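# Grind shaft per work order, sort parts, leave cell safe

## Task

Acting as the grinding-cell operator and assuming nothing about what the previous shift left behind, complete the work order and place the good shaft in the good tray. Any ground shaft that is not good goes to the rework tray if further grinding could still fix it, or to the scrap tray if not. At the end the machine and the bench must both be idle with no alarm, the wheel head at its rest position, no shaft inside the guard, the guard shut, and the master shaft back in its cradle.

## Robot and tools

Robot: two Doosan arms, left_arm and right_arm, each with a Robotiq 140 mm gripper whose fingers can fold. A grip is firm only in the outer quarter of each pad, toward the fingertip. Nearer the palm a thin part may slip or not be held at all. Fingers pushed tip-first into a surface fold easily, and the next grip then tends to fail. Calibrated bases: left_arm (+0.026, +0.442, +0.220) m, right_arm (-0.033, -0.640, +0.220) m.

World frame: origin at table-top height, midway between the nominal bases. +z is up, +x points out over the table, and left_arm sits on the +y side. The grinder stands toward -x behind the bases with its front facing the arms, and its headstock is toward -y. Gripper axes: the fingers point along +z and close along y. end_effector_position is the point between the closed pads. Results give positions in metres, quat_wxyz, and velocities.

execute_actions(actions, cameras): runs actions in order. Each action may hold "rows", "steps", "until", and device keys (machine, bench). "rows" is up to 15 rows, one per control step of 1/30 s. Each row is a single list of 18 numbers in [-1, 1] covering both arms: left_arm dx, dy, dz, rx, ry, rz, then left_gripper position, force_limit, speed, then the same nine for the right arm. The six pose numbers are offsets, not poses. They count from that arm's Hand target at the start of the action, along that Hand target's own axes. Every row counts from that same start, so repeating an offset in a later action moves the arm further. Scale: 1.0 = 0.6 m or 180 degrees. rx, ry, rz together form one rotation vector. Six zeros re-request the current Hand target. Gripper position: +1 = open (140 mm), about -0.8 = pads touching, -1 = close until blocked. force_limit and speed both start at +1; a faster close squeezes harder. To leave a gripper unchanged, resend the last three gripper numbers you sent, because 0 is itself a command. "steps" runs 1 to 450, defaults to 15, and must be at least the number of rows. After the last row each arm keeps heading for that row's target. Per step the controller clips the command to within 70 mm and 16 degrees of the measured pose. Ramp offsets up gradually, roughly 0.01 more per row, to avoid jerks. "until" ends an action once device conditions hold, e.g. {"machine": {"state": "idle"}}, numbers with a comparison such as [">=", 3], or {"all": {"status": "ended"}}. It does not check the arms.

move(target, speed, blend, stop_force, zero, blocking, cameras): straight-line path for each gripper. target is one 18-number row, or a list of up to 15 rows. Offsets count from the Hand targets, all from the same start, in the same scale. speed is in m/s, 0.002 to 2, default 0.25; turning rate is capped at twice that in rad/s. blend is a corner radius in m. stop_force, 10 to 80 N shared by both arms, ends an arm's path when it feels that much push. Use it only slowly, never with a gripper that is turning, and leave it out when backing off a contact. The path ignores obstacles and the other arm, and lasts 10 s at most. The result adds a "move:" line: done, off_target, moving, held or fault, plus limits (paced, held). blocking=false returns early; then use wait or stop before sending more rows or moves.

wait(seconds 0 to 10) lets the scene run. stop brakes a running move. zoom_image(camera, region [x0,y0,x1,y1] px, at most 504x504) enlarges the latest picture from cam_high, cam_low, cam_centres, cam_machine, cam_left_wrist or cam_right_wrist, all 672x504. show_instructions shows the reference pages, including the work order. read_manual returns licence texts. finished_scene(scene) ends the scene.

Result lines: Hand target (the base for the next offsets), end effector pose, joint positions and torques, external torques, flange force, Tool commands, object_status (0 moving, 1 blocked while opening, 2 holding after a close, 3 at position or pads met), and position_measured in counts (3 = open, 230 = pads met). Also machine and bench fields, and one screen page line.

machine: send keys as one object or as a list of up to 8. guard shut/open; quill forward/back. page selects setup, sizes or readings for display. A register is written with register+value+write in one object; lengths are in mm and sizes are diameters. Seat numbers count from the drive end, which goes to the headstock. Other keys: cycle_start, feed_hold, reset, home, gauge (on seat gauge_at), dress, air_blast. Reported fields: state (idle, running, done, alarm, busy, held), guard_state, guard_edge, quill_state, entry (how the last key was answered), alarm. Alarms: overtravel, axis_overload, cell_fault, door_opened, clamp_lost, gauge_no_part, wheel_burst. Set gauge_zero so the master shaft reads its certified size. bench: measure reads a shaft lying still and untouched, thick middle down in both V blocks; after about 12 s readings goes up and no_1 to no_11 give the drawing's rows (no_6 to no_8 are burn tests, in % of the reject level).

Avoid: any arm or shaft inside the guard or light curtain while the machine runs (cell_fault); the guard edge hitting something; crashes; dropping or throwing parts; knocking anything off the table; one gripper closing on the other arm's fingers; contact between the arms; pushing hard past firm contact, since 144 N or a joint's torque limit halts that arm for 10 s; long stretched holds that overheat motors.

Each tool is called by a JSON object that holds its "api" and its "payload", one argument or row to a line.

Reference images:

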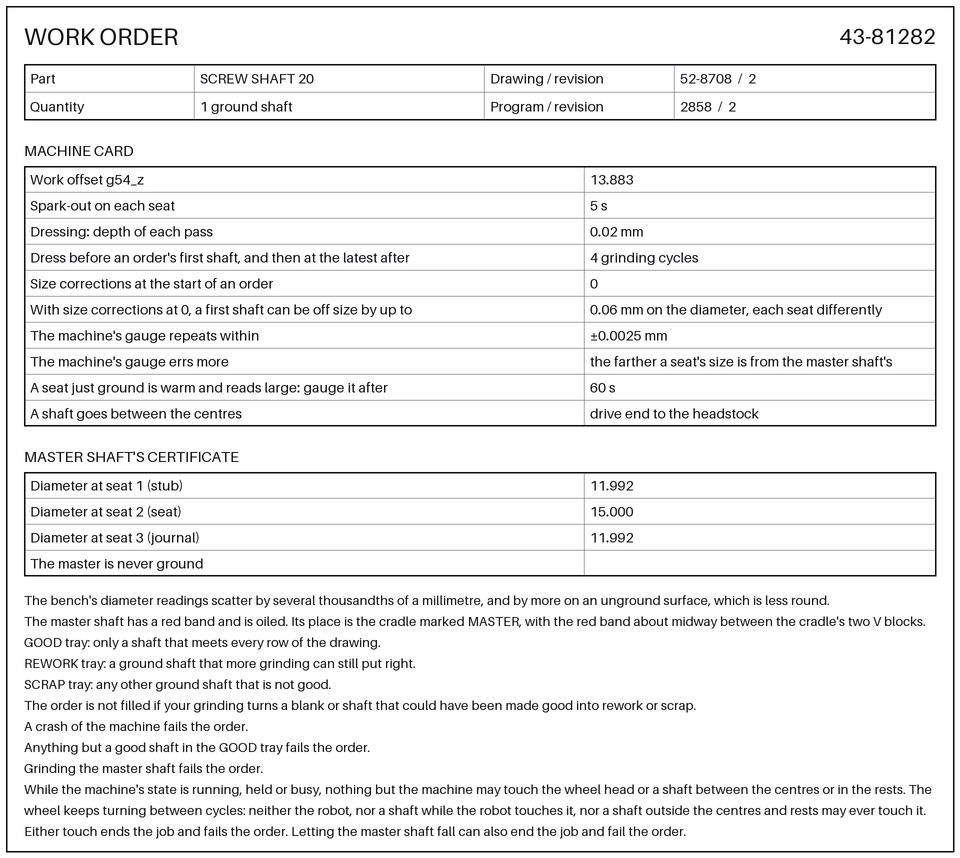

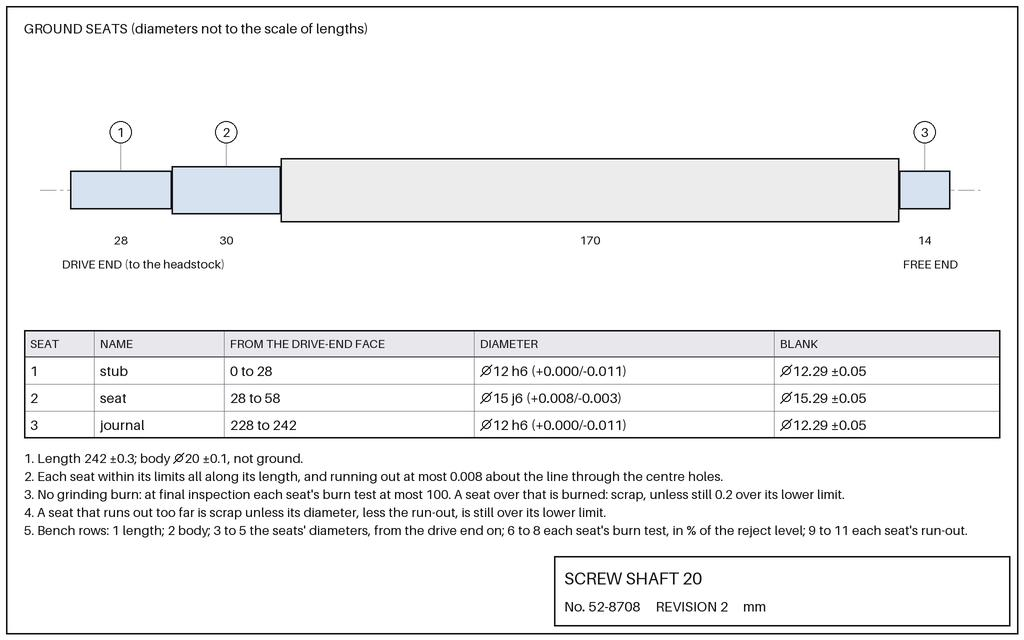

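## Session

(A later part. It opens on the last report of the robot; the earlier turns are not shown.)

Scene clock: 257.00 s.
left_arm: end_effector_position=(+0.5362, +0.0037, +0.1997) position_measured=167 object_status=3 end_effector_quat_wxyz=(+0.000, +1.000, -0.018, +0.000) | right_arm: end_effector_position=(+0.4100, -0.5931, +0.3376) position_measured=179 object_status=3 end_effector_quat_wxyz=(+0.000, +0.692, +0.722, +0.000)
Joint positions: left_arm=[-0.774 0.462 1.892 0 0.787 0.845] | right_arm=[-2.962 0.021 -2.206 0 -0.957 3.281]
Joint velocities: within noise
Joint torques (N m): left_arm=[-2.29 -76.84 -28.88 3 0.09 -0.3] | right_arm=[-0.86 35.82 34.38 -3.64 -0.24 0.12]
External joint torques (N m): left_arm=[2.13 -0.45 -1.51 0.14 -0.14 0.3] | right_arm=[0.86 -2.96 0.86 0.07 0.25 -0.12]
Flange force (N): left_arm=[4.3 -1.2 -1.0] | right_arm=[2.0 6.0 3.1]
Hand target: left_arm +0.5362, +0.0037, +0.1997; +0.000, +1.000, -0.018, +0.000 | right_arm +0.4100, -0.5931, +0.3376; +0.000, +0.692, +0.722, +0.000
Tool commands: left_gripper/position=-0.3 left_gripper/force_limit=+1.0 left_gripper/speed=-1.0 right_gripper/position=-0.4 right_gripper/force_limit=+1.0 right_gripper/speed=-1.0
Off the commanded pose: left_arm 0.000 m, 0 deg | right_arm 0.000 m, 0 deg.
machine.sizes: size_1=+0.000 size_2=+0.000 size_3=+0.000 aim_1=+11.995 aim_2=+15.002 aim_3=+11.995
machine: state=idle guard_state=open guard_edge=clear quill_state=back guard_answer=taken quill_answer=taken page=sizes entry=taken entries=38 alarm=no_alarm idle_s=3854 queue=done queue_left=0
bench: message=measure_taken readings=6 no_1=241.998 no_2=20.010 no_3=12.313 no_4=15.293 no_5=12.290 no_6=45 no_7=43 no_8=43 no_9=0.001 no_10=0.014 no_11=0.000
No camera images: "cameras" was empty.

{"api": "move", "payload": {
  "target": [0,0,0.2,0,0,0,-0.3,1,-1,0,0,0,0,0,0,-0.4,1,-1],
  "speed": 0.12,
  "cameras": []
}}

{"api": "execute_actions", "payload": {
  "actions": [
    {"rows":[[0,0,0,0,0,0,-1,1,-1,0,0,0,0,0,0,-0.4,1,-1]],"steps":60}
  ],
  "cameras": ["cam_left_wrist"]
}}

{"api": "move", "payload": {
  "target": [
    [0,0,-0.15,0,0,0,-1,1,-1,0,0,0,0,0,0,-0.4,1,-1],
    [0,0,-0.617,0,0,0,-1,1,-1,0,0,0,0,0,0,-0.4,1,-1],
    [-0.471,0.1566,-0.617,0,0,0.244,-1,1,-1,0,0,0,0,0,0,-0.4,1,-1],
    [-0.953,0.207,-0.617,0,0,0.4886,-1,1,-1,0,0,0,0,0,0,-0.4,1,-1]
  ],
  "speed": [0.08,0.25,0.25,0.25],
  "blend": [0,0.05,0.05,0],
  "cameras": []
}}

{"api": "move", "payload": {
  "target": [
    [-0.033,0.5,0,0,0,0,-1,1,-1,0,0,0,0,0,0,-0.4,1,-1],
    [-0.1475,0.998,0,0,0,0,-1,1,-1,0,0,0,0,0,0,-0.4,1,-1],
    [-0.1475,0.998,0.34,0,0,0,-1,1,-1,0,0,0,0,0,0,-0.4,1,-1]
  ],
  "speed": [0.25,0.25,0.15],
  "blend": [0.05,0.03,0],
  "cameras": ["cam_left_wrist","cam_machine"]
}}

{"api": "zoom_image", "payload": {
  "camera": "cam_machine",
  "region": [210, 200, 410, 350]
}}

{"api": "zoom_image", "payload": {
  "camera": "cam_left_wrist",
  "region": [200, 0, 500, 200]
}}

Scene clock: 259.47 s.
left_arm: end_effector_position=(+0.5361, +0.0038, +0.0798) position_measured=167 object_status=3 end_effector_quat_wxyz=(+0.000, +1.000, -0.018, +0.000) | right_arm: end_effector_position=(+0.4100, -0.5931, +0.3376) position_measured=179 object_status=3 end_effector_quat_wxyz=(+0.000, +0.692, +0.722, +0.000)
Joint positions: left_arm=[-0.774 0.621 1.929 0.001 0.592 0.845] | right_arm=[-2.962 0.021 -2.206 0 -0.957 3.281]
Joint velocities: within noise
Joint torques (N m): left_arm=[-2.11 -83.96 -22.65 2.3 0.23 -0.34] | right_arm=[-1.08 36.09 34.35 -3.69 -0.26 0.11]
External joint torques (N m): left_arm=[1.95 -1.34 -1.34 0.17 -0.28 0.34] | right_arm=[0.99 -3.34 0.49 0.14 0.24 -0.11]
Flange force (N): left_arm=[3.2 -1.8 -1.6] | right_arm=[2.4 6.0 3.9]
Hand target: left_arm +0.5361, +0.0038, +0.0797; +0.000, +1.000, -0.018, +0.000 | right_arm +0.4100, -0.5931, +0.3376; +0.000, +0.692, +0.722, +0.000
Off the commanded pose: left_arm 0.000 m, 0 deg | right_arm 0.000 m, 0 deg.
machine.sizes: size_1=+0.000 size_2=+0.000 size_3=+0.000 aim_1=+11.995 aim_2=+15.002 aim_3=+11.995
machine: state=idle guard_state=open guard_edge=clear quill_state=back guard_answer=taken quill_answer=taken page=sizes entry=taken entries=38 alarm=no_alarm idle_s=3857 queue=done queue_left=0
bench: message=measure_taken readings=6 no_1=241.998 no_2=20.010 no_3=12.313 no_4=15.293 no_5=12.290 no_6=45 no_7=43 no_8=43 no_9=0.001 no_10=0.014 no_11=0.000
move: done
No camera images: "cameras" was empty.

Scene clock: 261.67 s.
left_arm: end_effector_position=(+0.5362, +0.0037, +0.0797) position_measured=204 object_status=2 end_effector_quat_wxyz=(+0.000, +1.000, -0.018, +0.000) | right_arm: end_effector_position=(+0.4100, -0.5931, +0.3376) position_measured=179 object_status=3 end_effector_quat_wxyz=(+0.000, +0.692, +0.722, +0.000)
Joint positions: left_arm=[-0.774 0.621 1.929 0.001 0.592 0.845] | right_arm=[-2.962 0.021 -2.206 0 -0.957 3.281]
Joint velocities: within noise
Joint torques (N m): left_arm=[-0.19 -75.53 -19.5 3.36 -0.45 -0.12] | right_arm=[-1.07 35.92 34.37 -3.68 -0.24 0.09]
External joint torques (N m): left_arm=[0 -9.61 -4.48 -0.88 0.4 0.12] | right_arm=[0.99 -3.09 0.67 0.11 0.24 -0.09]
Flange force (N): left_arm=[0.5 0.2 -14.9] | right_arm=[2.4 5.9 3.4]
Hand target: left_arm +0.5361, +0.0038, +0.0797; +0.000, +1.000, -0.018, +0.000 | right_arm +0.4100, -0.5931, +0.3376; +0.000, +0.692, +0.722, +0.000
Off the commanded pose: left_arm 0.000 m, 0 deg | right_arm 0.000 m, 0 deg.
machine.sizes: size_1=+0.000 size_2=+0.000 size_3=+0.000 aim_1=+11.995 aim_2=+15.002 aim_3=+11.995
machine: state=idle guard_state=open guard_edge=clear quill_state=back guard_answer=taken quill_answer=taken page=sizes entry=taken entries=38 alarm=no_alarm idle_s=3859 queue=done queue_left=0
bench: message=measure_taken readings=6 no_1=241.998 no_2=20.010 no_3=12.313 no_4=15.293 no_5=12.290 no_6=45 no_7=43 no_8=43 no_9=0.001 no_10=0.014 no_11=0.000
camera_calibration:
cam_left_wrist: T_world_to_cam=[[-0.0425825, -0.999069, -0.00686901, 0.0375158], [-0.929445, 0.0370911, 0.367092, 0.46994], [-0.366496, 0.0220161, -0.930159, 0.41094], [0, 0, 0, 1]] pos_world=[0.588989, 0.011003, 0.209986]
Images, in order (width x height): cam_left_wrist 672x504.

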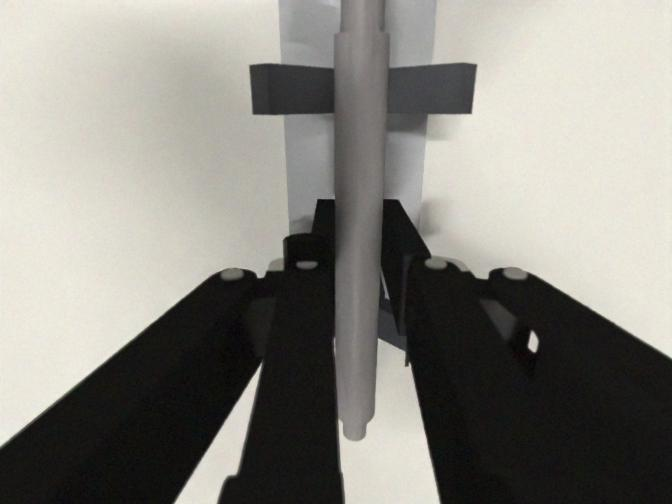

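Scene clock: 267.47 s.
left_arm: end_effector_position=(-0.0396, -0.1002, +0.4500) position_measured=204 object_status=2 end_effector_quat_wxyz=(+0.000, +0.707, -0.707, +0.000) | right_arm: end_effector_position=(+0.4100, -0.5931, +0.3376) position_measured=179 object_status=3 end_effector_quat_wxyz=(+0.000, +0.692, +0.722, +0.000)
Joint positions: left_arm=[-1.766 0.044 1.91 -0.001 1.188 1.388] | right_arm=[-2.962 0.021 -2.206 0 -0.957 3.281]
Joint velocities: within noise
Joint torques (N m): left_arm=[-2.48 -46.48 -40.34 4 0.04 -0.47] | right_arm=[-0.94 35.69 34.38 -3.71 -0.26 0.07]
External joint torques (N m): left_arm=[2.47 2.34 0.62 0.09 -0.1 0.47] | right_arm=[0.87 -2.89 0.6 0.15 0.25 -0.07]
Flange force (N): left_arm=[3.6 -5.0 2.5] | right_arm=[2.1 5.5 3.3]
Hand target: left_arm -0.0396, -0.1002, +0.4500; +0.000, +0.707, -0.707, +0.000 | right_arm +0.4100, -0.5931, +0.3376; +0.000, +0.692, +0.722, +0.000
Off the commanded pose: left_arm 0.000 m, 0 deg | right_arm 0.000 m, 0 deg.
machine.sizes: size_1=+0.000 size_2=+0.000 size_3=+0.000 aim_1=+11.995 aim_2=+15.002 aim_3=+11.995
machine: state=idle guard_state=open guard_edge=clear quill_state=back guard_answer=taken quill_answer=taken page=sizes entry=taken entries=38 alarm=no_alarm idle_s=3865 queue=done queue_left=0
bench: message=measure_taken readings=6 no_1=241.998 no_2=20.010 no_3=12.313 no_4=15.293 no_5=12.290 no_6=45 no_7=43 no_8=43 no_9=0.001 no_10=0.014 no_11=0.000
move: done
No camera images: "cameras" was empty.

Scene clock: 271.70 s.
left_arm: end_effector_position=(-0.6385, -0.0117, +0.2462) position_measured=204 object_status=2 end_effector_quat_wxyz=(+0.000, +0.707, -0.707, +0.000) | right_arm: end_effector_position=(+0.4100, -0.5931, +0.3376) position_measured=179 object_status=3 end_effector_quat_wxyz=(+0.000, +0.692, +0.722, +0.000)
Joint positions: left_arm=[-2.597 0.58 1.582 -0.001 0.979 0.557] | right_arm=[-2.962 0.021 -2.206 0 -0.957 3.281]
Joint velocities: within noise
Joint torques (N m): left_arm=[-2.07 -97.02 -35.74 3.58 0.1 -0.39] | right_arm=[-1.08 35.98 34.38 -3.69 -0.27 0.11]
External joint torques (N m): left_arm=[2.19 3.56 0.07 0.11 -0.14 0.39] | right_arm=[0.99 -3.13 0.72 0.12 0.27 -0.11]
Flange force (N): left_arm=[5.2 2.0 3.5] | right_arm=[2.4 6.0 3.4]
Hand target: left_arm -0.6385, -0.0117, +0.2462; +0.000, +0.707, -0.707, +0.000 | right_arm +0.4100, -0.5931, +0.3376; +0.000, +0.692, +0.722, +0.000
Off the commanded pose: left_arm 0.000 m, 0 deg | right_arm 0.000 m, 0 deg.
machine.sizes: size_1=+0.000 size_2=+0.000 size_3=+0.000 aim_1=+11.995 aim_2=+15.002 aim_3=+11.995
machine: state=idle guard_state=open guard_edge=clear quill_state=back guard_answer=taken quill_answer=taken page=sizes entry=taken entries=38 alarm=no_alarm idle_s=3869 queue=done queue_left=0
bench: message=measure_taken readings=6 no_1=241.998 no_2=20.010 no_3=12.313 no_4=15.293 no_5=12.290 no_6=45 no_7=43 no_8=43 no_9=0.001 no_10=0.014 no_11=0.000
move: done
camera_calibration:
cam_left_wrist: T_world_to_cam=[[-0.999959, 0.00676023, -0.00605542, -0.626534], [0.00406289, 0.930059, 0.367388, -0.0759822], [0.00811552, 0.367349, -0.930048, 0.378867], [0, 0, 0, 1]] pos_world=[-0.629275, -0.0642729, 0.376486]
Images, in order (width x height): cam_machine 672x504, cam_left_wrist 672x504.

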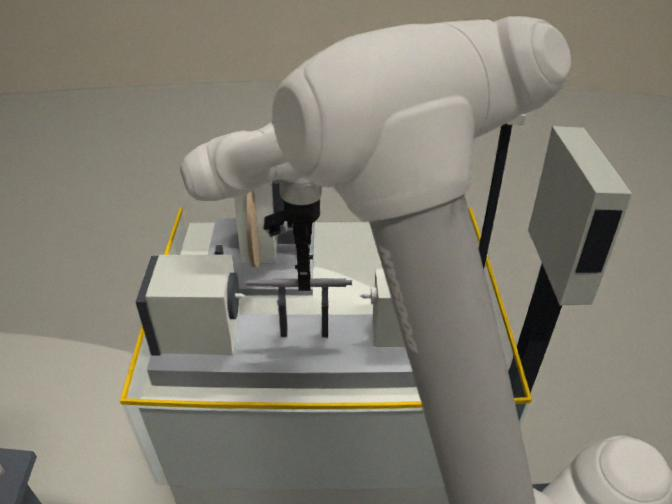

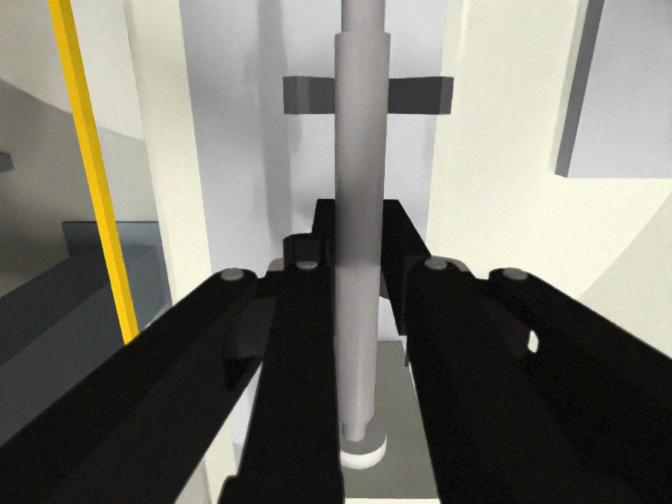

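Scaled by 2.520 from the camera's 672x504 image, which has a finer 960x720 frame.

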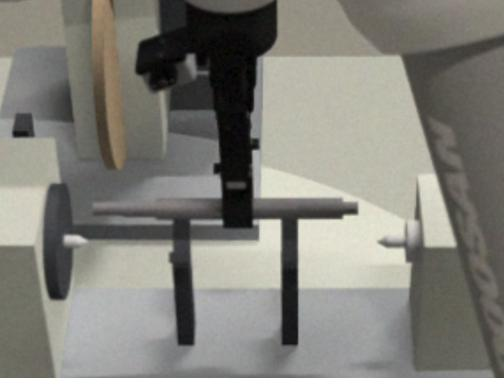

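Scaled by 1.680 from the camera's 672x504 image, which has a finer 960x720 frame.

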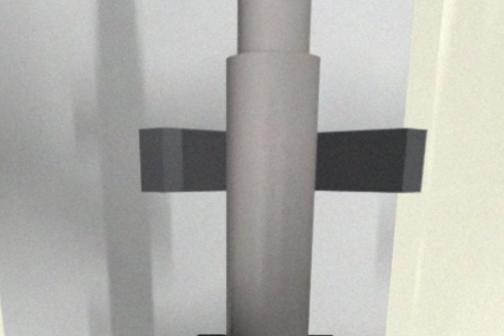

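{"api": "move", "payload": {
  "target": [-0.009,0.0083,0.04,0,0,0,-1,1,-1,0,0,0,0,0,0,-0.4,1,-1],
  "speed": 0.08,
  "cameras": []
}}

{"api": "move", "payload": {
  "target": [0,0,0.065,0,0,0,-1,1,-1,0,0,0,0,0,0,-0.4,1,-1],
  "speed": 0.012,
  "stop_force": 10,
  "cameras": ["cam_left_wrist","cam_machine"]
}}

{"api": "zoom_image", "payload": {
  "camera": "cam_machine",
  "region": [210, 200, 410, 350]
}}

Scene clock: 272.97 s.
left_arm: end_effector_position=(-0.6435, -0.0063, +0.2222) position_measured=204 object_status=2 end_effector_quat_wxyz=(+0.000, +0.707, -0.707, +0.000) | right_arm: end_effector_position=(+0.4100, -0.5931, +0.3376) position_measured=179 object_status=3 end_effector_quat_wxyz=(+0.000, +0.692, +0.722, +0.000)
Joint positions: left_arm=[-2.606 0.604 1.593 -0.001 0.945 0.548] | right_arm=[-2.962 0.021 -2.206 0 -0.957 3.281]
Joint velocities: within noise
Joint torques (N m): left_arm=[-2.02 -97.18 -34.99 3.51 0.12 -0.4] | right_arm=[-1.03 35.76 34.31 -3.65 -0.25 0.1]
External joint torques (N m): left_arm=[2.17 2.65 0.36 0.08 -0.15 0.4] | right_arm=[1.03 -2.97 0.76 0.08 0.25 -0.1]
Flange force (N): left_arm=[4.1 0.4 2.9] | right_arm=[2.5 5.8 3.2]
Hand target: left_arm -0.6435, -0.0063, +0.2222; +0.000, +0.707, -0.707, +0.000 | right_arm +0.4100, -0.5931, +0.3376; +0.000, +0.692, +0.722, +0.000
Off the commanded pose: left_arm 0.000 m, 0 deg | right_arm 0.000 m, 0 deg.
machine.sizes: size_1=+0.000 size_2=+0.000 size_3=+0.000 aim_1=+11.995 aim_2=+15.002 aim_3=+11.995
machine: state=idle guard_state=open guard_edge=clear quill_state=back guard_answer=taken quill_answer=taken page=sizes entry=taken entries=38 alarm=no_alarm idle_s=3870 queue=done queue_left=0
bench: message=measure_taken readings=6 no_1=241.998 no_2=20.010 no_3=12.313 no_4=15.293 no_5=12.290 no_6=45 no_7=43 no_8=43 no_9=0.001 no_10=0.014 no_11=0.000
move: done
No camera images: "cameras" was empty.

Scene clock: 275.47 s.
left_arm: end_effector_position=(-0.6435, -0.0063, +0.1996) position_measured=204 object_status=2 end_effector_quat_wxyz=(+0.000, +0.707, -0.707, +0.000) | right_arm: end_effector_position=(+0.4100, -0.5931, +0.3376) position_measured=179 object_status=3 end_effector_quat_wxyz=(+0.000, +0.692, +0.722, +0.000)
Joint positions: left_arm=[-2.606 0.626 1.604 -0.001 0.911 0.548] | right_arm=[-2.962 0.021 -2.206 0 -0.957 3.281]
Joint velocities: within noise
Joint torques (N m): left_arm=[-2.97 -71.58 -26.46 3 -4.02 -0.53] | right_arm=[-1.17 35.77 34.32 -3.67 -0.28 0.11]
External joint torques (N m): left_arm=[3.1 -23.81 -7.28 0.49 3.98 0.53] | right_arm=[1.09 -2.93 0.78 0.09 0.29 -0.11]
Flange force (N): left_arm=[-1.3 -10.0 -32.7] | right_arm=[2.6 5.7 3.2]
Hand target: left_arm -0.6435, -0.0063, +0.1996; +0.000, +0.707, -0.707, +0.000 (not the last commanded pose) | right_arm +0.4100, -0.5931, +0.3376; +0.000, +0.692, +0.722, +0.000
Off the commanded pose: left_arm 0.016 m, 0 deg | right_arm 0.000 m, 0 deg.
machine.sizes: size_1=+0.000 size_2=+0.000 size_3=+0.000 aim_1=+11.995 aim_2=+15.002 aim_3=+11.995
machine: state=idle guard_state=open guard_edge=clear quill_state=back guard_answer=taken quill_answer=taken page=sizes entry=taken entries=38 alarm=no_alarm idle_s=3873 queue=done queue_left=0
bench: message=measure_taken readings=6 no_1=241.998 no_2=20.010 no_3=12.313 no_4=15.293 no_5=12.290 no_6=45 no_7=43 no_8=43 no_9=0.001 no_10=0.014 no_11=0.000
move: contact (left_arm)
camera_calibration:
cam_left_wrist: T_world_to_cam=[[-0.99996, 0.00672523, -0.00596118, -0.631887], [0.00406421, 0.930025, 0.367475, -0.0638571], [0.0080154, 0.367436, -0.930014, 0.333421], [0, 0, 0, 1]] pos_world=[-0.634275, -0.0588726, 0.329786]
Images, in order (width x height): cam_machine 672x504, cam_left_wrist 672x504.

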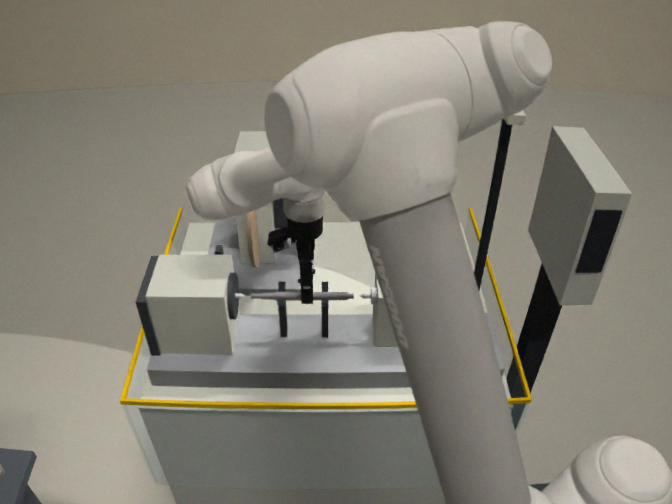

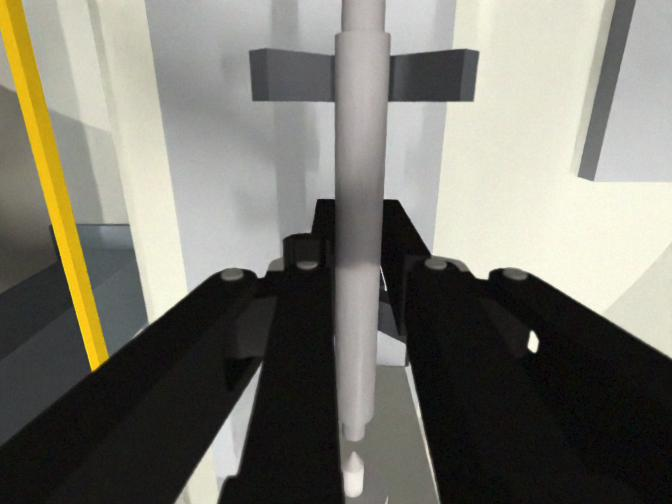

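Scaled by 2.520 from the camera's 672x504 image, which has a finer 960x720 frame.

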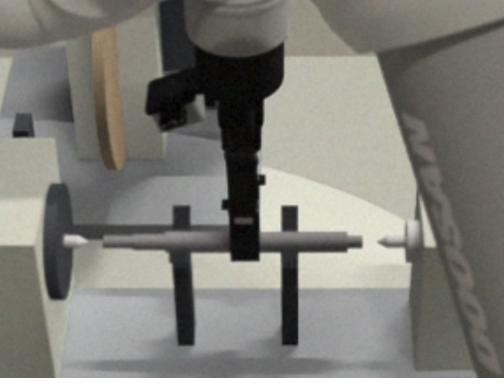

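{"api": "execute_actions", "payload": {
  "actions": [
    {"rows":[[0,0,-0.0025,0,0,0,-1,1,-1,0,0,0,0,0,0,-0.4,1,-1]],"steps":12},
    {"rows":[[0,0,0,0,0,0,-0.3,1,-1,0,0,0,0,0,0,-0.4,1,-1]],"steps":45}
  ],
  "cameras": []
}}

{"api": "move", "payload": {
  "target": [
    [0,0,-0.1,0,0,0,-0.3,1,-1,0,0,0,0,0,0,-0.4,1,-1],
    [0,0,-0.42,0,0,0,-0.3,1,-1,0,0,0,0,0,0,-0.4,1,-1],
    [0.1,-0.5,-0.42,0,0,0,-0.3,1,-1,0,0,0,0,0,0,-0.4,1,-1],
    [0.157,-0.98,-0.42,0,0,0,-0.3,1,-1,0,0,0,0,0,0,-0.4,1,-1]
  ],
  "speed": [0.1,0.3,0.3,0.3],
  "blend": [0,0.05,0.05,0],
  "cameras": []
}}

{"api": "execute_actions", "payload": {
  "actions": [
    {"machine":[{"register":"size_1","value":0.08,"write":true},{"register":"size_2","value":0.08,"write":true},{"register":"size_3","value":0.08,"write":true},{"page":"sizes","quill":"forward"}],"steps":240,"until":{"machine":{"quill_state":"clamped"}}}
  ],
  "cameras": ["cam_centres"]
}}

{"api": "zoom_image", "payload": {
  "camera": "cam_centres",
  "region": [260, 120, 500, 420]
}}

{"api": "execute_actions", "payload": {
  "actions": [
    {"machine":[{"page":"readings","guard":"shut"},{"register":"gauge_at","value":1,"write":true},{"gauge":true},{"register":"gauge_at","value":2,"write":true},{"gauge":true},{"register":"gauge_at","value":3,"write":true},{"gauge":true}],"steps":450,"until":{"machine":{"queue":"done"}}}
  ],
  "cameras": []
}}

Scene clock: 278.47 s.
left_arm: end_effector_position=(-0.6435, -0.0063, +0.2011) position_measured=167 object_status=3 end_effector_quat_wxyz=(+0.000, +0.707, -0.707, +0.000) | right_arm: end_effector_position=(+0.4100, -0.5931, +0.3376) position_measured=179 object_status=3 end_effector_quat_wxyz=(+0.000, +0.692, +0.722, +0.000)
Joint positions: left_arm=[-2.606 0.624 1.604 -0.001 0.914 0.548] | right_arm=[-2.962 0.021 -2.206 0 -0.957 3.281]
Joint velocities: within noise
Joint torques (N m): left_arm=[-2.27 -94.97 -32.12 3.28 0.06 -0.34] | right_arm=[-0.99 35.84 34.3 -3.66 -0.26 0.08]
External joint torques (N m): left_arm=[2.35 -0.53 -1.87 0.24 -0.1 0.34] | right_arm=[0.88 -3.05 0.6 0.11 0.25 -0.08]
External joint torques at the end of the 1st action: left_arm=[2.4 4.01 0.32 0.17 -0.08 0.42] | right_arm=[0.85 -3.09 0.65 0.12 0.27 -0.1]
Flange force (N): left_arm=[4.8 1.2 -1.3] | right_arm=[2.2 5.7 3.4]
Flange force at the end of the 1st action (N): left_arm=[5.4 1.7 4.2] | right_arm=[2.0 5.9 3.5]
Hand target: left_arm -0.6435, -0.0063, +0.2011; +0.000, +0.707, -0.707, +0.000 | right_arm +0.4100, -0.5931, +0.3376; +0.000, +0.692, +0.722, +0.000
Off the commanded pose: left_arm 0.000 m, 0 deg | right_arm 0.000 m, 0 deg.
machine.sizes: size_1=+0.000 size_2=+0.000 size_3=+0.000 aim_1=+11.995 aim_2=+15.002 aim_3=+11.995
machine: state=idle guard_state=open guard_edge=clear quill_state=back guard_answer=taken quill_answer=taken page=sizes entry=taken entries=38 alarm=no_alarm idle_s=3876 queue=done queue_left=0
bench: message=measure_taken readings=6 no_1=241.998 no_2=20.010 no_3=12.313 no_4=15.293 no_5=12.290 no_6=45 no_7=43 no_8=43 no_9=0.001 no_10=0.014 no_11=0.000
No camera images: "cameras" was empty.

Scene clock: 282.27 s.
left_arm: end_effector_position=(-0.0555, -0.1005, +0.4529) position_measured=167 object_status=3 end_effector_quat_wxyz=(+0.000, +0.707, -0.707, +0.000) | right_arm: end_effector_position=(+0.4100, -0.5931, +0.3376) position_measured=179 object_status=3 end_effector_quat_wxyz=(+0.000, +0.692, +0.722, +0.000)
Joint positions: left_arm=[-1.794 0.046 1.902 0 1.194 1.36] | right_arm=[-2.962 0.021 -2.206 0 -0.957 3.281]
Joint velocities: within noise
Joint torques (N m): left_arm=[-2.08 -44.19 -38.1 3.88 0.05 -0.27] | right_arm=[-1.19 35.97 34.35 -3.66 -0.25 0.08]
External joint torques (N m): left_arm=[2 -0.36 -1.76 0.21 -0.11 0.27] | right_arm=[1.16 -3.16 0.74 0.09 0.24 -0.08]
Flange force (N): left_arm=[3.2 -3.7 -2.2] | right_arm=[2.8 6.0 3.4]
Hand target: left_arm -0.0554, -0.1005, +0.4529; +0.000, +0.707, -0.707, +0.000 | right_arm +0.4100, -0.5931, +0.3376; +0.000, +0.692, +0.722, +0.000
Off the commanded pose: left_arm 0.000 m, 0 deg | right_arm 0.000 m, 0 deg.
machine.sizes: size_1=+0.000 size_2=+0.000 size_3=+0.000 aim_1=+11.995 aim_2=+15.002 aim_3=+11.995
machine: state=idle guard_state=open guard_edge=clear quill_state=back guard_answer=taken quill_answer=taken page=sizes entry=taken entries=38 alarm=no_alarm idle_s=3879 queue=done queue_left=0
bench: message=measure_taken readings=6 no_1=241.998 no_2=20.010 no_3=12.313 no_4=15.293 no_5=12.290 no_6=45 no_7=43 no_8=43 no_9=0.001 no_10=0.014 no_11=0.000
move: done
No camera images: "cameras" was empty.

Scene clock: 285.63 s.
left_arm: end_effector_position=(-0.0554, -0.1005, +0.4529) position_measured=167 object_status=3 end_effector_quat_wxyz=(+0.000, +0.707, -0.707, +0.000) | right_arm: end_effector_position=(+0.4100, -0.5931, +0.3376) position_measured=179 object_status=3 end_effector_quat_wxyz=(+0.000, +0.692, +0.722, +0.000)
Joint positions: left_arm=[-1.794 0.046 1.902 0 1.194 1.36] | right_arm=[-2.962 0.021 -2.206 0 -0.957 3.281]
Joint velocities: within noise
Joint torques (N m): left_arm=[-2.74 -43.81 -37.75 3.95 0.03 -0.42] | right_arm=[-1.1 35.96 34.39 -3.67 -0.25 0.1]
External joint torques (N m): left_arm=[2.69 -0.61 -2.02 0.13 -0.09 0.42] | right_arm=[1.01 -3.13 0.61 0.11 0.24 -0.1]
Flange force (N): left_arm=[3.6 -5.2 -2.8] | right_arm=[2.4 5.8 3.5]
Hand target: left_arm -0.0554, -0.1005, +0.4529; +0.000, +0.707, -0.707, +0.000 | right_arm +0.4100, -0.5931, +0.3376; +0.000, +0.692, +0.722, +0.000
Tool commands: left_gripper/position=-0.3 left_gripper/force_limit=+1.0 left_gripper/speed=-1.0 right_gripper/position=-0.4 right_gripper/force_limit=+1.0 right_gripper/speed=-1.0
Off the commanded pose: left_arm 0.000 m, 0 deg | right_arm 0.000 m, 0 deg.
machine.sizes: size_1=+0.080 size_2=+0.080 size_3=+0.080 aim_1=+11.995 aim_2=+15.002 aim_3=+11.995
machine: state=idle guard_state=open guard_edge=clear quill_state=clamped guard_answer=taken quill_answer=taken page=sizes entry=taken entries=41 alarm=no_alarm idle_s=3883 queue=running queue_left=0
bench: message=measure_taken readings=6 no_1=241.998 no_2=20.010 no_3=12.313 no_4=15.293 no_5=12.290 no_6=45 no_7=43 no_8=43 no_9=0.001 no_10=0.014 no_11=0.000
Images, in order (width x height): cam_centres 672x504.

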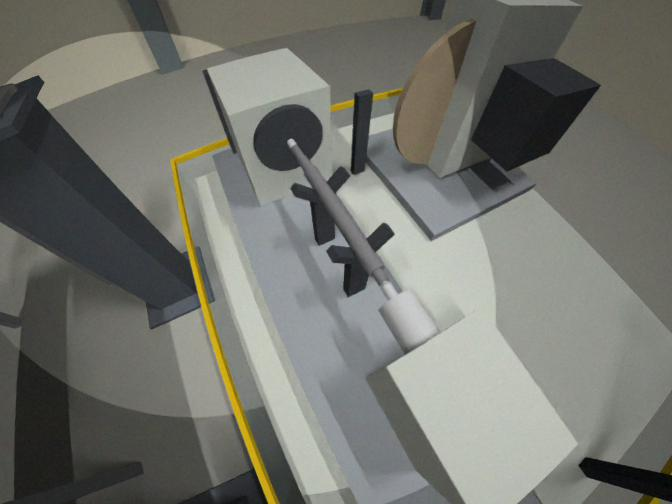

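Scaled by 1.680 from the camera's 672x504 image, which has a finer 960x720 frame.

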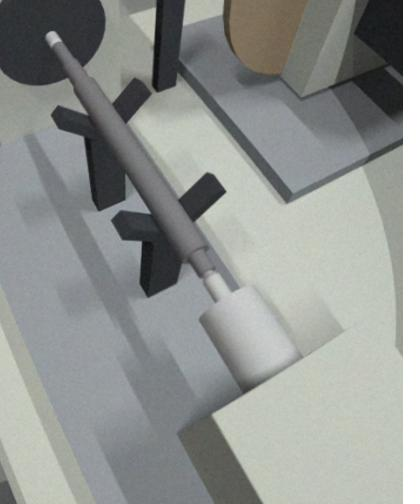

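Scene clock: 300.83 s.
left_arm: end_effector_position=(-0.0554, -0.1005, +0.4529) position_measured=167 object_status=3 end_effector_quat_wxyz=(+0.000, +0.707, -0.707, +0.000) | right_arm: end_effector_position=(+0.4100, -0.5931, +0.3376) position_measured=179 object_status=3 end_effector_quat_wxyz=(+0.000, +0.692, +0.722, +0.000)
Joint positions: left_arm=[-1.794 0.046 1.902 0 1.194 1.36] | right_arm=[-2.962 0.021 -2.206 0 -0.957 3.281]
Joint velocities: within noise
Joint torques (N m): left_arm=[-2.56 -44.06 -37.82 4 0.08 -0.41] | right_arm=[-1 35.65 34.31 -3.7 -0.27 0.07]
External joint torques (N m): left_arm=[2.52 -0.42 -1.98 0.1 -0.14 0.41] | right_arm=[0.93 -2.76 0.89 0.12 0.28 -0.07]
Flange force (N): left_arm=[3.7 -4.8 -2.5] | right_arm=[2.3 5.7 2.9]
Hand target: left_arm -0.0554, -0.1005, +0.4529; +0.000, +0.707, -0.707, +0.000 | right_arm +0.4100, -0.5931, +0.3376; +0.000, +0.692, +0.722, +0.000
Tool commands: left_gripper/position=-0.3 left_gripper/force_limit=+1.0 left_gripper/speed=-1.0 right_gripper/position=-0.4 right_gripper/force_limit=+1.0 right_gripper/speed=-1.0
Off the commanded pose: left_arm 0.000 m, 0 deg | right_arm 0.000 m, 0 deg.
machine.readings: gauge_d=+12.285 gauge_d_1=+12.313 gauge_d_2=+15.302 gauge_d_3=+12.285 pos_x=+0.000 pos_z=+0.000 load_peak=+0.0 cycles=+1
machine: state=idle guard_state=shut guard_edge=clear quill_state=clamped guard_answer=taken quill_answer=taken page=readings entry=taken entries=47 alarm=no_alarm idle_s=3898 queue=done queue_left=0
bench: message=measure_taken readings=6 no_1=241.998 no_2=20.010 no_3=12.313 no_4=15.293 no_5=12.290 no_6=45 no_7=43 no_8=43 no_9=0.001 no_10=0.014 no_11=0.000
No camera images: "cameras" was empty.

Seated well. Grind.

{"api": "execute_actions", "payload": {
  "actions": [
    {"machine":{"cycle_start":true},"steps":450,"until":{"machine":{"state":"done"}}},
    {"steps":450,"until":{"machine":{"state":"done"}}},
    {"steps":450,"until":{"machine":{"state":"done"}}},
    {"steps":450,"until":{"machine":{"state":"done"}}}
  ],
  "cameras": []
}}

{"api": "execute_actions", "payload": {
  "actions": [
    {"steps":450,"until":{"machine":{"state":"done"}}},
    {"steps":450,"until":{"machine":{"state":"done"}}},
    {"steps":450,"until":{"machine":{"state":"done"}}},
    {"steps":450,"until":{"machine":{"state":"done"}}}
  ],
  "cameras": []
}}

{"api": "execute_actions", "payload": {
  "actions": [
    {"steps":450,"until":{"machine":{"state":"done"}}},
    {"steps":450,"until":{"machine":{"state":"done"}}},
    {"steps":450,"until":{"machine":{"state":"done"}}},
    {"steps":450,"until":{"machine":{"state":"done"}}}
  ],
  "cameras": []
}}

{"api": "execute_actions", "payload": {
  "actions": [
    {"steps":450,"until":{"machine":{"state":"done"}}},
    {"steps":450,"until":{"machine":{"state":"done"}}},
    {"steps":450},
    {"steps":450}
  ],
  "cameras": []
}}

Scene clock: 361.63 s.
left_arm: end_effector_position=(-0.0554, -0.1005, +0.4529) position_measured=167 object_status=3 end_effector_quat_wxyz=(+0.000, +0.707, -0.707, +0.000) | right_arm: end_effector_position=(+0.4100, -0.5931, +0.3376) position_measured=179 object_status=3 end_effector_quat_wxyz=(+0.000, +0.692, +0.722, +0.000)
Joint positions: left_arm=[-1.794 0.046 1.902 0 1.194 1.36] | right_arm=[-2.962 0.021 -2.206 0 -0.957 3.281]
Joint velocities: within noise
Joint torques (N m): left_arm=[-2.1 -43.48 -37.91 4.01 -0.01 -0.42] | right_arm=[-0.92 35.9 34.36 -3.66 -0.31 0.08]
External joint torques (N m): left_arm=[2.05 -0.95 -1.95 0.09 -0.06 0.42] | right_arm=[0.79 -3.1 0.56 0.1 0.3 -0.08]
External joint torques at the end of the 1st action: left_arm=[2.38 -0.43 -2.26 0.09 -0.11 0.37] | right_arm=[0.87 -3.1 0.58 0.12 0.25 -0.1]
External joint torques at the end of the 2nd action: left_arm=[2.32 -0.06 -1.7 0.11 -0.17 0.35] | right_arm=[0.87 -3.18 0.63 0.12 0.27 -0.1]
External joint torques at the end of the 3rd action: left_arm=[2.57 -0.53 -1.97 0.11 -0.18 0.36] | right_arm=[0.9 -3.04 0.58 0.09 0.25 -0.1]
Flange force (N): left_arm=[2.7 -4.2 -2.9] | right_arm=[2.0 5.8 3.7]
Flange force at the end of the 1st action (N): left_arm=[4.1 -4.4 -2.9] | right_arm=[2.1 5.8 3.5]
Flange force at the end of the 2nd action (N): left_arm=[3.7 -4.4 -1.9] | right_arm=[2.1 6.0 3.6]
Flange force at the end of the 3rd action (N): left_arm=[3.5 -4.9 -2.5] | right_arm=[2.2 5.7 3.5]
Hand target: left_arm -0.0554, -0.1005, +0.4529; +0.000, +0.707, -0.707, +0.000 | right_arm +0.4100, -0.5931, +0.3376; +0.000, +0.692, +0.722, +0.000
Tool commands: left_gripper/position=-0.3 left_gripper/force_limit=+1.0 left_gripper/speed=-1.0 right_gripper/position=-0.4 right_gripper/force_limit=+1.0 right_gripper/speed=-1.0
Off the commanded pose: left_arm 0.000 m, 0 deg | right_arm 0.000 m, 0 deg.
machine.readings: gauge_d=+12.285 gauge_d_1=+0.000 gauge_d_2=+0.000 gauge_d_3=+0.000 pos_x=-353.942 pos_z=+14.000 load_peak=+5.0 cycles=+1
machine: state=running guard_state=shut guard_edge=clear quill_state=clamped guard_answer=taken quill_answer=taken page=readings entry=taken entries=48 alarm=no_alarm idle_s=3958 queue=running queue_left=0
bench: message=measure_taken readings=6 no_1=241.998 no_2=20.010 no_3=12.313 no_4=15.293 no_5=12.290 no_6=45 no_7=43 no_8=43 no_9=0.001 no_10=0.014 no_11=0.000
No camera images: "cameras" was empty.

Scene clock: 421.83 s.
left_arm: end_effector_position=(-0.0554, -0.1005, +0.4529) position_measured=167 object_status=3 end_effector_quat_wxyz=(+0.000, +0.707, -0.707, +0.000) | right_arm: end_effector_position=(+0.4100, -0.5931, +0.3376) position_measured=179 object_status=3 end_effector_quat_wxyz=(+0.000, +0.692, +0.722, +0.000)
Joint positions: left_arm=[-1.794 0.046 1.902 0 1.194 1.36] | right_arm=[-2.962 0.021 -2.206 0 -0.957 3.281]
Joint velocities: within noise
Joint torques (N m): left_arm=[-2.44 -44.05 -37.96 3.95 0.04 -0.4] | right_arm=[-1.01 35.91 34.21 -3.68 -0.25 0.1]
External joint torques (N m): left_arm=[2.39 -0.38 -1.84 0.14 -0.1 0.4] | right_arm=[0.97 -3.07 0.95 0.11 0.26 -0.1]
External joint torques at the end of the 1st action: left_arm=[2.34 -0.44 -1.93 0.11 -0.09 0.38] | right_arm=[0.92 -3.06 0.67 0.1 0.25 -0.1]
External joint torques at the end of the 2nd action: left_arm=[2.61 -1.17 -2.12 0.14 -0.17 0.39] | right_arm=[1.13 -2.94 0.88 0.1 0.29 -0.07]
External joint torques at the end of the 3rd action: left_arm=[2.62 -1.02 -2.14 0.15 -0.19 0.44] | right_arm=[0.85 -2.85 0.6 0.13 0.26 -0.09]
Flange force (N): left_arm=[3.5 -4.6 -2.4] | right_arm=[2.3 6.3 3.1]
Flange force at the end of the 1st action (N): left_arm=[3.5 -4.5 -2.5] | right_arm=[2.2 5.8 3.4]
Flange force at the end of the 2nd action (N): left_arm=[2.8 -5.1 -3.1] | right_arm=[2.7 5.9 3.1]
Flange force at the end of the 3rd action (N): left_arm=[3.1 -5.2 -3.0] | right_arm=[2.0 5.4 3.2]
Hand target: left_arm -0.0554, -0.1005, +0.4529; +0.000, +0.707, -0.707, +0.000 | right_arm +0.4100, -0.5931, +0.3376; +0.000, +0.692, +0.722, +0.000
Tool commands: left_gripper/position=-0.3 left_gripper/force_limit=+1.0 left_gripper/speed=-1.0 right_gripper/position=-0.4 right_gripper/force_limit=+1.0 right_gripper/speed=-1.0
Off the commanded pose: left_arm 0.000 m, 0 deg | right_arm 0.000 m, 0 deg.
machine.readings: gauge_d=+12.285 gauge_d_1=+0.000 gauge_d_2=+0.000 gauge_d_3=+0.000 pos_x=-350.915 pos_z=+43.000 load_peak=+6.9 cycles=+1
machine: state=running guard_state=shut guard_edge=clear quill_state=clamped guard_answer=taken quill_answer=taken page=readings entry=taken entries=48 alarm=no_alarm idle_s=4018 queue=running queue_left=0
bench: message=measure_taken readings=6 no_1=241.998 no_2=20.010 no_3=12.313 no_4=15.293 no_5=12.290 no_6=45 no_7=43 no_8=43 no_9=0.001 no_10=0.014 no_11=0.000
No camera images: "cameras" was empty.

Scene clock: 482.03 s.
left_arm: end_effector_position=(-0.0554, -0.1005, +0.4529) position_measured=167 object_status=3 end_effector_quat_wxyz=(+0.000, +0.707, -0.707, +0.000) | right_arm: end_effector_position=(+0.4100, -0.5931, +0.3376) position_measured=179 object_status=3 end_effector_quat_wxyz=(+0.000, +0.692, +0.722, +0.000)
Joint positions: left_arm=[-1.794 0.046 1.902 0 1.194 1.36] | right_arm=[-2.962 0.021 -2.206 0 -0.957 3.281]
Joint velocities: within noise
Joint torques (N m): left_arm=[-2.28 -44 -37.73 4.04 0.06 -0.42] | right_arm=[-0.98 35.58 34.3 -3.66 -0.29 0.1]
External joint torques (N m): left_arm=[2.23 -0.38 -1.96 0.04 -0.11 0.42] | right_arm=[0.93 -2.66 1.04 0.07 0.31 -0.1]
External joint torques at the end of the 1st action: left_arm=[2.25 -0.6 -2.11 0.08 -0.14 0.37] | right_arm=[0.86 -3.13 0.8 0.09 0.25 -0.07]
External joint torques at the end of the 2nd action: left_arm=[2.31 -0.7 -2.12 0.18 -0.16 0.44] | right_arm=[1.02 -3 0.89 0.07 0.26 -0.09]
External joint torques at the end of the 3rd action: left_arm=[2.12 -0.78 -1.99 0.16 -0.13 0.41] | right_arm=[0.96 -3.01 0.53 0.14 0.27 -0.13]
Flange force (N): left_arm=[3.6 -4.3 -2.5] | right_arm=[2.2 5.8 2.7]
Flange force at the end of the 1st action (N): left_arm=[3.6 -4.3 -2.8] | right_arm=[2.2 6.2 3.3]
Flange force at the end of the 2nd action (N): left_arm=[3.5 -4.5 -2.8] | right_arm=[2.5 6.1 3.1]
Flange force at the end of the 3rd action (N): left_arm=[3.0 -4.2 -2.8] | right_arm=[2.2 5.5 3.5]
Hand target: left_arm -0.0554, -0.1005, +0.4529; +0.000, +0.707, -0.707, +0.000 | right_arm +0.4100, -0.5931, +0.3376; +0.000, +0.692, +0.722, +0.000
Tool commands: left_gripper/position=-0.3 left_gripper/force_limit=+1.0 left_gripper/speed=-1.0 right_gripper/position=-0.4 right_gripper/force_limit=+1.0 right_gripper/speed=-1.0
Off the commanded pose: left_arm 0.000 m, 0 deg | right_arm 0.000 m, 0 deg.
machine.readings: gauge_d=+12.285 gauge_d_1=+0.000 gauge_d_2=+0.000 gauge_d_3=+0.000 pos_x=-353.899 pos_z=+235.000 load_peak=+6.9 cycles=+1
machine: state=running guard_state=shut guard_edge=clear quill_state=clamped guard_answer=taken quill_answer=taken page=readings entry=taken entries=48 alarm=no_alarm idle_s=4077 queue=running queue_left=0
bench: message=measure_taken readings=6 no_1=241.998 no_2=20.010 no_3=12.313 no_4=15.293 no_5=12.290 no_6=45 no_7=43 no_8=43 no_9=0.001 no_10=0.014 no_11=0.000
No camera images: "cameras" was empty.

Scene clock: 542.23 s.
left_arm: end_effector_position=(-0.0554, -0.1005, +0.4529) position_measured=167 object_status=3 end_effector_quat_wxyz=(+0.000, +0.707, -0.707, +0.000) | right_arm: end_effector_position=(+0.4100, -0.5931, +0.3376) position_measured=179 object_status=3 end_effector_quat_wxyz=(+0.000, +0.692, +0.722, +0.000)
Joint positions: left_arm=[-1.794 0.046 1.902 0 1.194 1.36] | right_arm=[-2.962 0.021 -2.206 0 -0.957 3.281]
Joint velocities: within noise
Joint torques (N m): left_arm=[-2.35 -44.59 -37.85 3.93 0.01 -0.44] | right_arm=[-1.11 35.89 34.27 -3.66 -0.27 0.08]
External joint torques (N m): left_arm=[2.29 0.16 -1.98 0.16 -0.08 0.44] | right_arm=[0.97 -3 0.87 0.09 0.28 -0.08]
External joint torques at the end of the 1st action: left_arm=[2.44 0 -1.69 0.14 -0.06 0.45] | right_arm=[0.68 -2.99 0.7 0.11 0.26 -0.09]
External joint torques at the end of the 2nd action: left_arm=[2.24 -0.38 -2.17 0.18 -0.16 0.38] | right_arm=[1.09 -3.17 0.67 0.11 0.28 -0.1]
External joint torques at the end of the 3rd action: left_arm=[2.2 -0.74 -2.1 0.12 -0.14 0.39] | right_arm=[0.95 -3.09 0.79 0.08 0.27 -0.1]
Flange force (N): left_arm=[4.6 -4.3 -2.3] | right_arm=[2.4 6.0 3.2]
Flange force at the end of the 1st action (N): left_arm=[3.9 -4.7 -2.0] | right_arm=[1.7 5.9 3.3]
Flange force at the end of the 2nd action (N): left_arm=[4.0 -4.2 -2.7] | right_arm=[2.6 6.0 3.6]
Flange force at the end of the 3rd action (N): left_arm=[3.3 -4.3 -2.9] | right_arm=[2.3 6.1 3.3]
Hand target: left_arm -0.0554, -0.1005, +0.4529; +0.000, +0.707, -0.707, +0.000 | right_arm +0.4100, -0.5931, +0.3376; +0.000, +0.692, +0.722, +0.000
Tool commands: left_gripper/position=-0.3 left_gripper/force_limit=+1.0 left_gripper/speed=-1.0 right_gripper/position=-0.4 right_gripper/force_limit=+1.0 right_gripper/speed=-1.0
Off the commanded pose: left_arm 0.000 m, 0 deg | right_arm 0.000 m, 0 deg.
machine.readings: gauge_d=+12.285 gauge_d_1=+0.000 gauge_d_2=+0.000 gauge_d_3=+0.000 pos_x=+0.000 pos_z=+0.000 load_peak=+6.9 cycles=+2
machine: state=done guard_state=shut guard_edge=clear quill_state=clamped guard_answer=taken quill_answer=taken page=readings entry=taken entries=48 alarm=no_alarm idle_s=25 queue=done queue_left=0
bench: message=measure_taken readings=6 no_1=241.998 no_2=20.010 no_3=12.313 no_4=15.293 no_5=12.290 no_6=45 no_7=43 no_8=43 no_9=0.001 no_10=0.014 no_11=0.000
No camera images: "cameras" was empty.

{"api": "execute_actions", "payload": {
  "actions": [
    {"steps":450,"until":{"machine":{"idle_s":[">=",64]}}},
    {"steps":450,"until":{"machine":{"idle_s":[">=",64]}}},
    {"steps":450,"until":{"machine":{"idle_s":[">=",64]}}},
    {"machine":[{"register":"gauge_at","value":1,"write":true},{"gauge":true},{"register":"gauge_at","value":2,"write":true},{"gauge":true},{"register":"gauge_at","value":3,"write":true},{"gauge":true}],"steps":450,"until":{"machine":{"queue":"done"}}}
  ],
  "cameras": []
}}

{"api": "execute_actions", "payload": {
  "actions": [
    {"machine":[{"register":"gauge_at","value":1,"write":true},{"gauge":true},{"register":"gauge_at","value":2,"write":true},{"gauge":true},{"register":"gauge_at","value":3,"write":true},{"gauge":true}],"steps":450,"until":{"machine":{"queue":"done"}}}
  ],
  "cameras": []
}}

{"api": "execute_actions", "payload": {
  "actions": [
    {"machine":[{"register":"gauge_at","value":1,"write":true},{"gauge":true},{"register":"gauge_at","value":2,"write":true},{"gauge":true},{"register":"gauge_at","value":3,"write":true},{"gauge":true}],"steps":450,"until":{"machine":{"queue":"done"}}}
  ],
  "cameras": []
}}

Scene clock: 593.70 s.
left_arm: end_effector_position=(-0.0554, -0.1005, +0.4529) position_measured=167 object_status=3 end_effector_quat_wxyz=(+0.000, +0.707, -0.707, +0.000) | right_arm: end_effector_position=(+0.4100, -0.5931, +0.3376) position_measured=179 object_status=3 end_effector_quat_wxyz=(+0.000, +0.692, +0.722, +0.000)
Joint positions: left_arm=[-1.794 0.046 1.902 0 1.194 1.36] | right_arm=[-2.962 0.021 -2.206 0 -0.957 3.281]
Joint velocities: within noise
Joint torques (N m): left_arm=[-2.36 -43.7 -38 3.99 0.14 -0.39] | right_arm=[-1.13 35.77 34.29 -3.67 -0.29 0.09]
External joint torques (N m): left_arm=[2.32 -0.72 -1.73 0.09 -0.2 0.39] | right_arm=[1.08 -2.91 0.9 0.09 0.3 -0.09]
External joint torques at the end of the 1st action: left_arm=[2.62 -0.43 -2.04 0.12 -0.16 0.33] | right_arm=[1.26 -3.1 0.67 0.1 0.26 -0.09]
External joint torques at the end of the 2nd action: left_arm=[2.2 -0.53 -1.96 0.14 -0.15 0.39] | right_arm=[0.99 -2.87 0.83 0.1 0.3 -0.09]
External joint torques at the end of the 3rd action: left_arm=[2.29 -0.35 -2.01 0.09 -0.14 0.42] | right_arm=[0.98 -2.97 0.54 0.14 0.24 -0.1]
Flange force (N): left_arm=[2.8 -4.6 -2.3] | right_arm=[2.6 5.9 3.1]
Flange force at the end of the 1st action (N): left_arm=[3.8 -4.9 -2.5] | right_arm=[3.0 5.8 3.4]
Flange force at the end of the 2nd action (N): left_arm=[3.4 -4.3 -2.5] | right_arm=[2.4 5.8 3.1]
Flange force at the end of the 3rd action (N): left_arm=[3.8 -4.4 -2.5] | right_arm=[2.3 5.5 3.4]
Hand target: left_arm -0.0554, -0.1005, +0.4529; +0.000, +0.707, -0.707, +0.000 | right_arm +0.4100, -0.5931, +0.3376; +0.000, +0.692, +0.722, +0.000
Tool commands: left_gripper/position=-0.3 left_gripper/force_limit=+1.0 left_gripper/speed=-1.0 right_gripper/position=-0.4 right_gripper/force_limit=+1.0 right_gripper/speed=-1.0
Off the commanded pose: left_arm 0.000 m, 0 deg | right_arm 0.000 m, 0 deg.
machine.readings: gauge_d=+12.084 gauge_d_1=+12.084 gauge_d_2=+15.092 gauge_d_3=+12.084 pos_x=+0.000 pos_z=+0.000 load_peak=+6.9 cycles=+2
machine: state=done guard_state=shut guard_edge=clear quill_state=clamped guard_answer=taken quill_answer=taken page=readings entry=taken entries=54 alarm=no_alarm idle_s=76 queue=done queue_left=0
bench: message=measure_taken readings=6 no_1=241.998 no_2=20.010 no_3=12.313 no_4=15.293 no_5=12.290 no_6=45 no_7=43 no_8=43 no_9=0.001 no_10=0.014 no_11=0.000
No camera images: "cameras" was empty.

Scene clock: 606.63 s.
left_arm: end_effector_position=(-0.0554, -0.1005, +0.4529) position_measured=167 object_status=3 end_effector_quat_wxyz=(+0.000, +0.707, -0.707, +0.000) | right_arm: end_effector_position=(+0.4100, -0.5931, +0.3376) position_measured=179 object_status=3 end_effector_quat_wxyz=(+0.000, +0.692, +0.722, +0.000)
Joint positions: left_arm=[-1.794 0.046 1.902 0 1.194 1.36] | right_arm=[-2.962 0.021 -2.206 0 -0.957 3.281]
Joint velocities: within noise
Joint torques (N m): left_arm=[-2.48 -43.64 -37.91 3.94 0.08 -0.32] | right_arm=[-0.96 35.73 34.41 -3.66 -0.24 0.08]
External joint torques (N m): left_arm=[2.44 -0.79 -1.8 0.14 -0.13 0.32] | right_arm=[0.81 -2.96 0.39 0.12 0.22 -0.08]
Flange force (N): left_arm=[2.8 -4.7 -2.5] | right_arm=[2.0 5.3 3.5]
Hand target: left_arm -0.0554, -0.1005, +0.4529; +0.000, +0.707, -0.707, +0.000 | right_arm +0.4100, -0.5931, +0.3376; +0.000, +0.692, +0.722, +0.000
Tool commands: left_gripper/position=-0.3 left_gripper/force_limit=+1.0 left_gripper/speed=-1.0 right_gripper/position=-0.4 right_gripper/force_limit=+1.0 right_gripper/speed=-1.0
Off the commanded pose: left_arm 0.000 m, 0 deg | right_arm 0.000 m, 0 deg.
machine.readings: gauge_d=+12.084 gauge_d_1=+12.086 gauge_d_2=+15.093 gauge_d_3=+12.084 pos_x=+0.000 pos_z=+0.000 load_peak=+6.9 cycles=+2
machine: state=done guard_state=shut guard_edge=clear quill_state=clamped guard_answer=taken quill_answer=taken page=readings entry=taken entries=60 alarm=no_alarm idle_s=89 queue=done queue_left=0
bench: message=measure_taken readings=6 no_1=241.998 no_2=20.010 no_3=12.313 no_4=15.293 no_5=12.290 no_6=45 no_7=43 no_8=43 no_9=0.001 no_10=0.014 no_11=0.000
No camera images: "cameras" was empty.

Scene clock: 619.57 s.
left_arm: end_effector_position=(-0.0554, -0.1005, +0.4529) position_measured=167 object_status=3 end_effector_quat_wxyz=(+0.000, +0.707, -0.707, +0.000) | right_arm: end_effector_position=(+0.4100, -0.5931, +0.3376) position_measured=179 object_status=3 end_effector_quat_wxyz=(+0.000, +0.692, +0.722, +0.000)
Joint positions: left_arm=[-1.794 0.046 1.902 0 1.194 1.36] | right_arm=[-2.962 0.021 -2.206 0 -0.957 3.281]
Joint velocities: within noise
Joint torques (N m): left_arm=[-2.55 -43.98 -37.91 3.97 0.02 -0.38] | right_arm=[-0.99 35.95 34.28 -3.72 -0.27 0.07]
External joint torques (N m): left_arm=[2.5 -0.42 -1.87 0.12 -0.08 0.38] | right_arm=[0.88 -3.08 0.84 0.15 0.27 -0.07]
Flange force (N): left_arm=[3.5 -4.8 -2.5] | right_arm=[2.2 6.1 3.3]
Hand target: left_arm -0.0554, -0.1005, +0.4529; +0.000, +0.707, -0.707, +0.000 | right_arm +0.4100, -0.5931, +0.3376; +0.000, +0.692, +0.722, +0.000
Tool commands: left_gripper/position=-0.3 left_gripper/force_limit=+1.0 left_gripper/speed=-1.0 right_gripper/position=-0.4 right_gripper/force_limit=+1.0 right_gripper/speed=-1.0
Off the commanded pose: left_arm 0.000 m, 0 deg | right_arm 0.000 m, 0 deg.
machine.readings: gauge_d=+12.084 gauge_d_1=+12.084 gauge_d_2=+15.092 gauge_d_3=+12.084 pos_x=+0.000 pos_z=+0.000 load_peak=+6.9 cycles=+2
machine: state=done guard_state=shut guard_edge=clear quill_state=clamped guard_answer=taken quill_answer=taken page=readings entry=taken entries=66 alarm=no_alarm idle_s=102 queue=done queue_left=0
bench: message=measure_taken readings=6 no_1=241.998 no_2=20.010 no_3=12.313 no_4=15.293 no_5=12.290 no_6=45 no_7=43 no_8=43 no_9=0.001 no_10=0.014 no_11=0.000
No camera images: "cameras" was empty.


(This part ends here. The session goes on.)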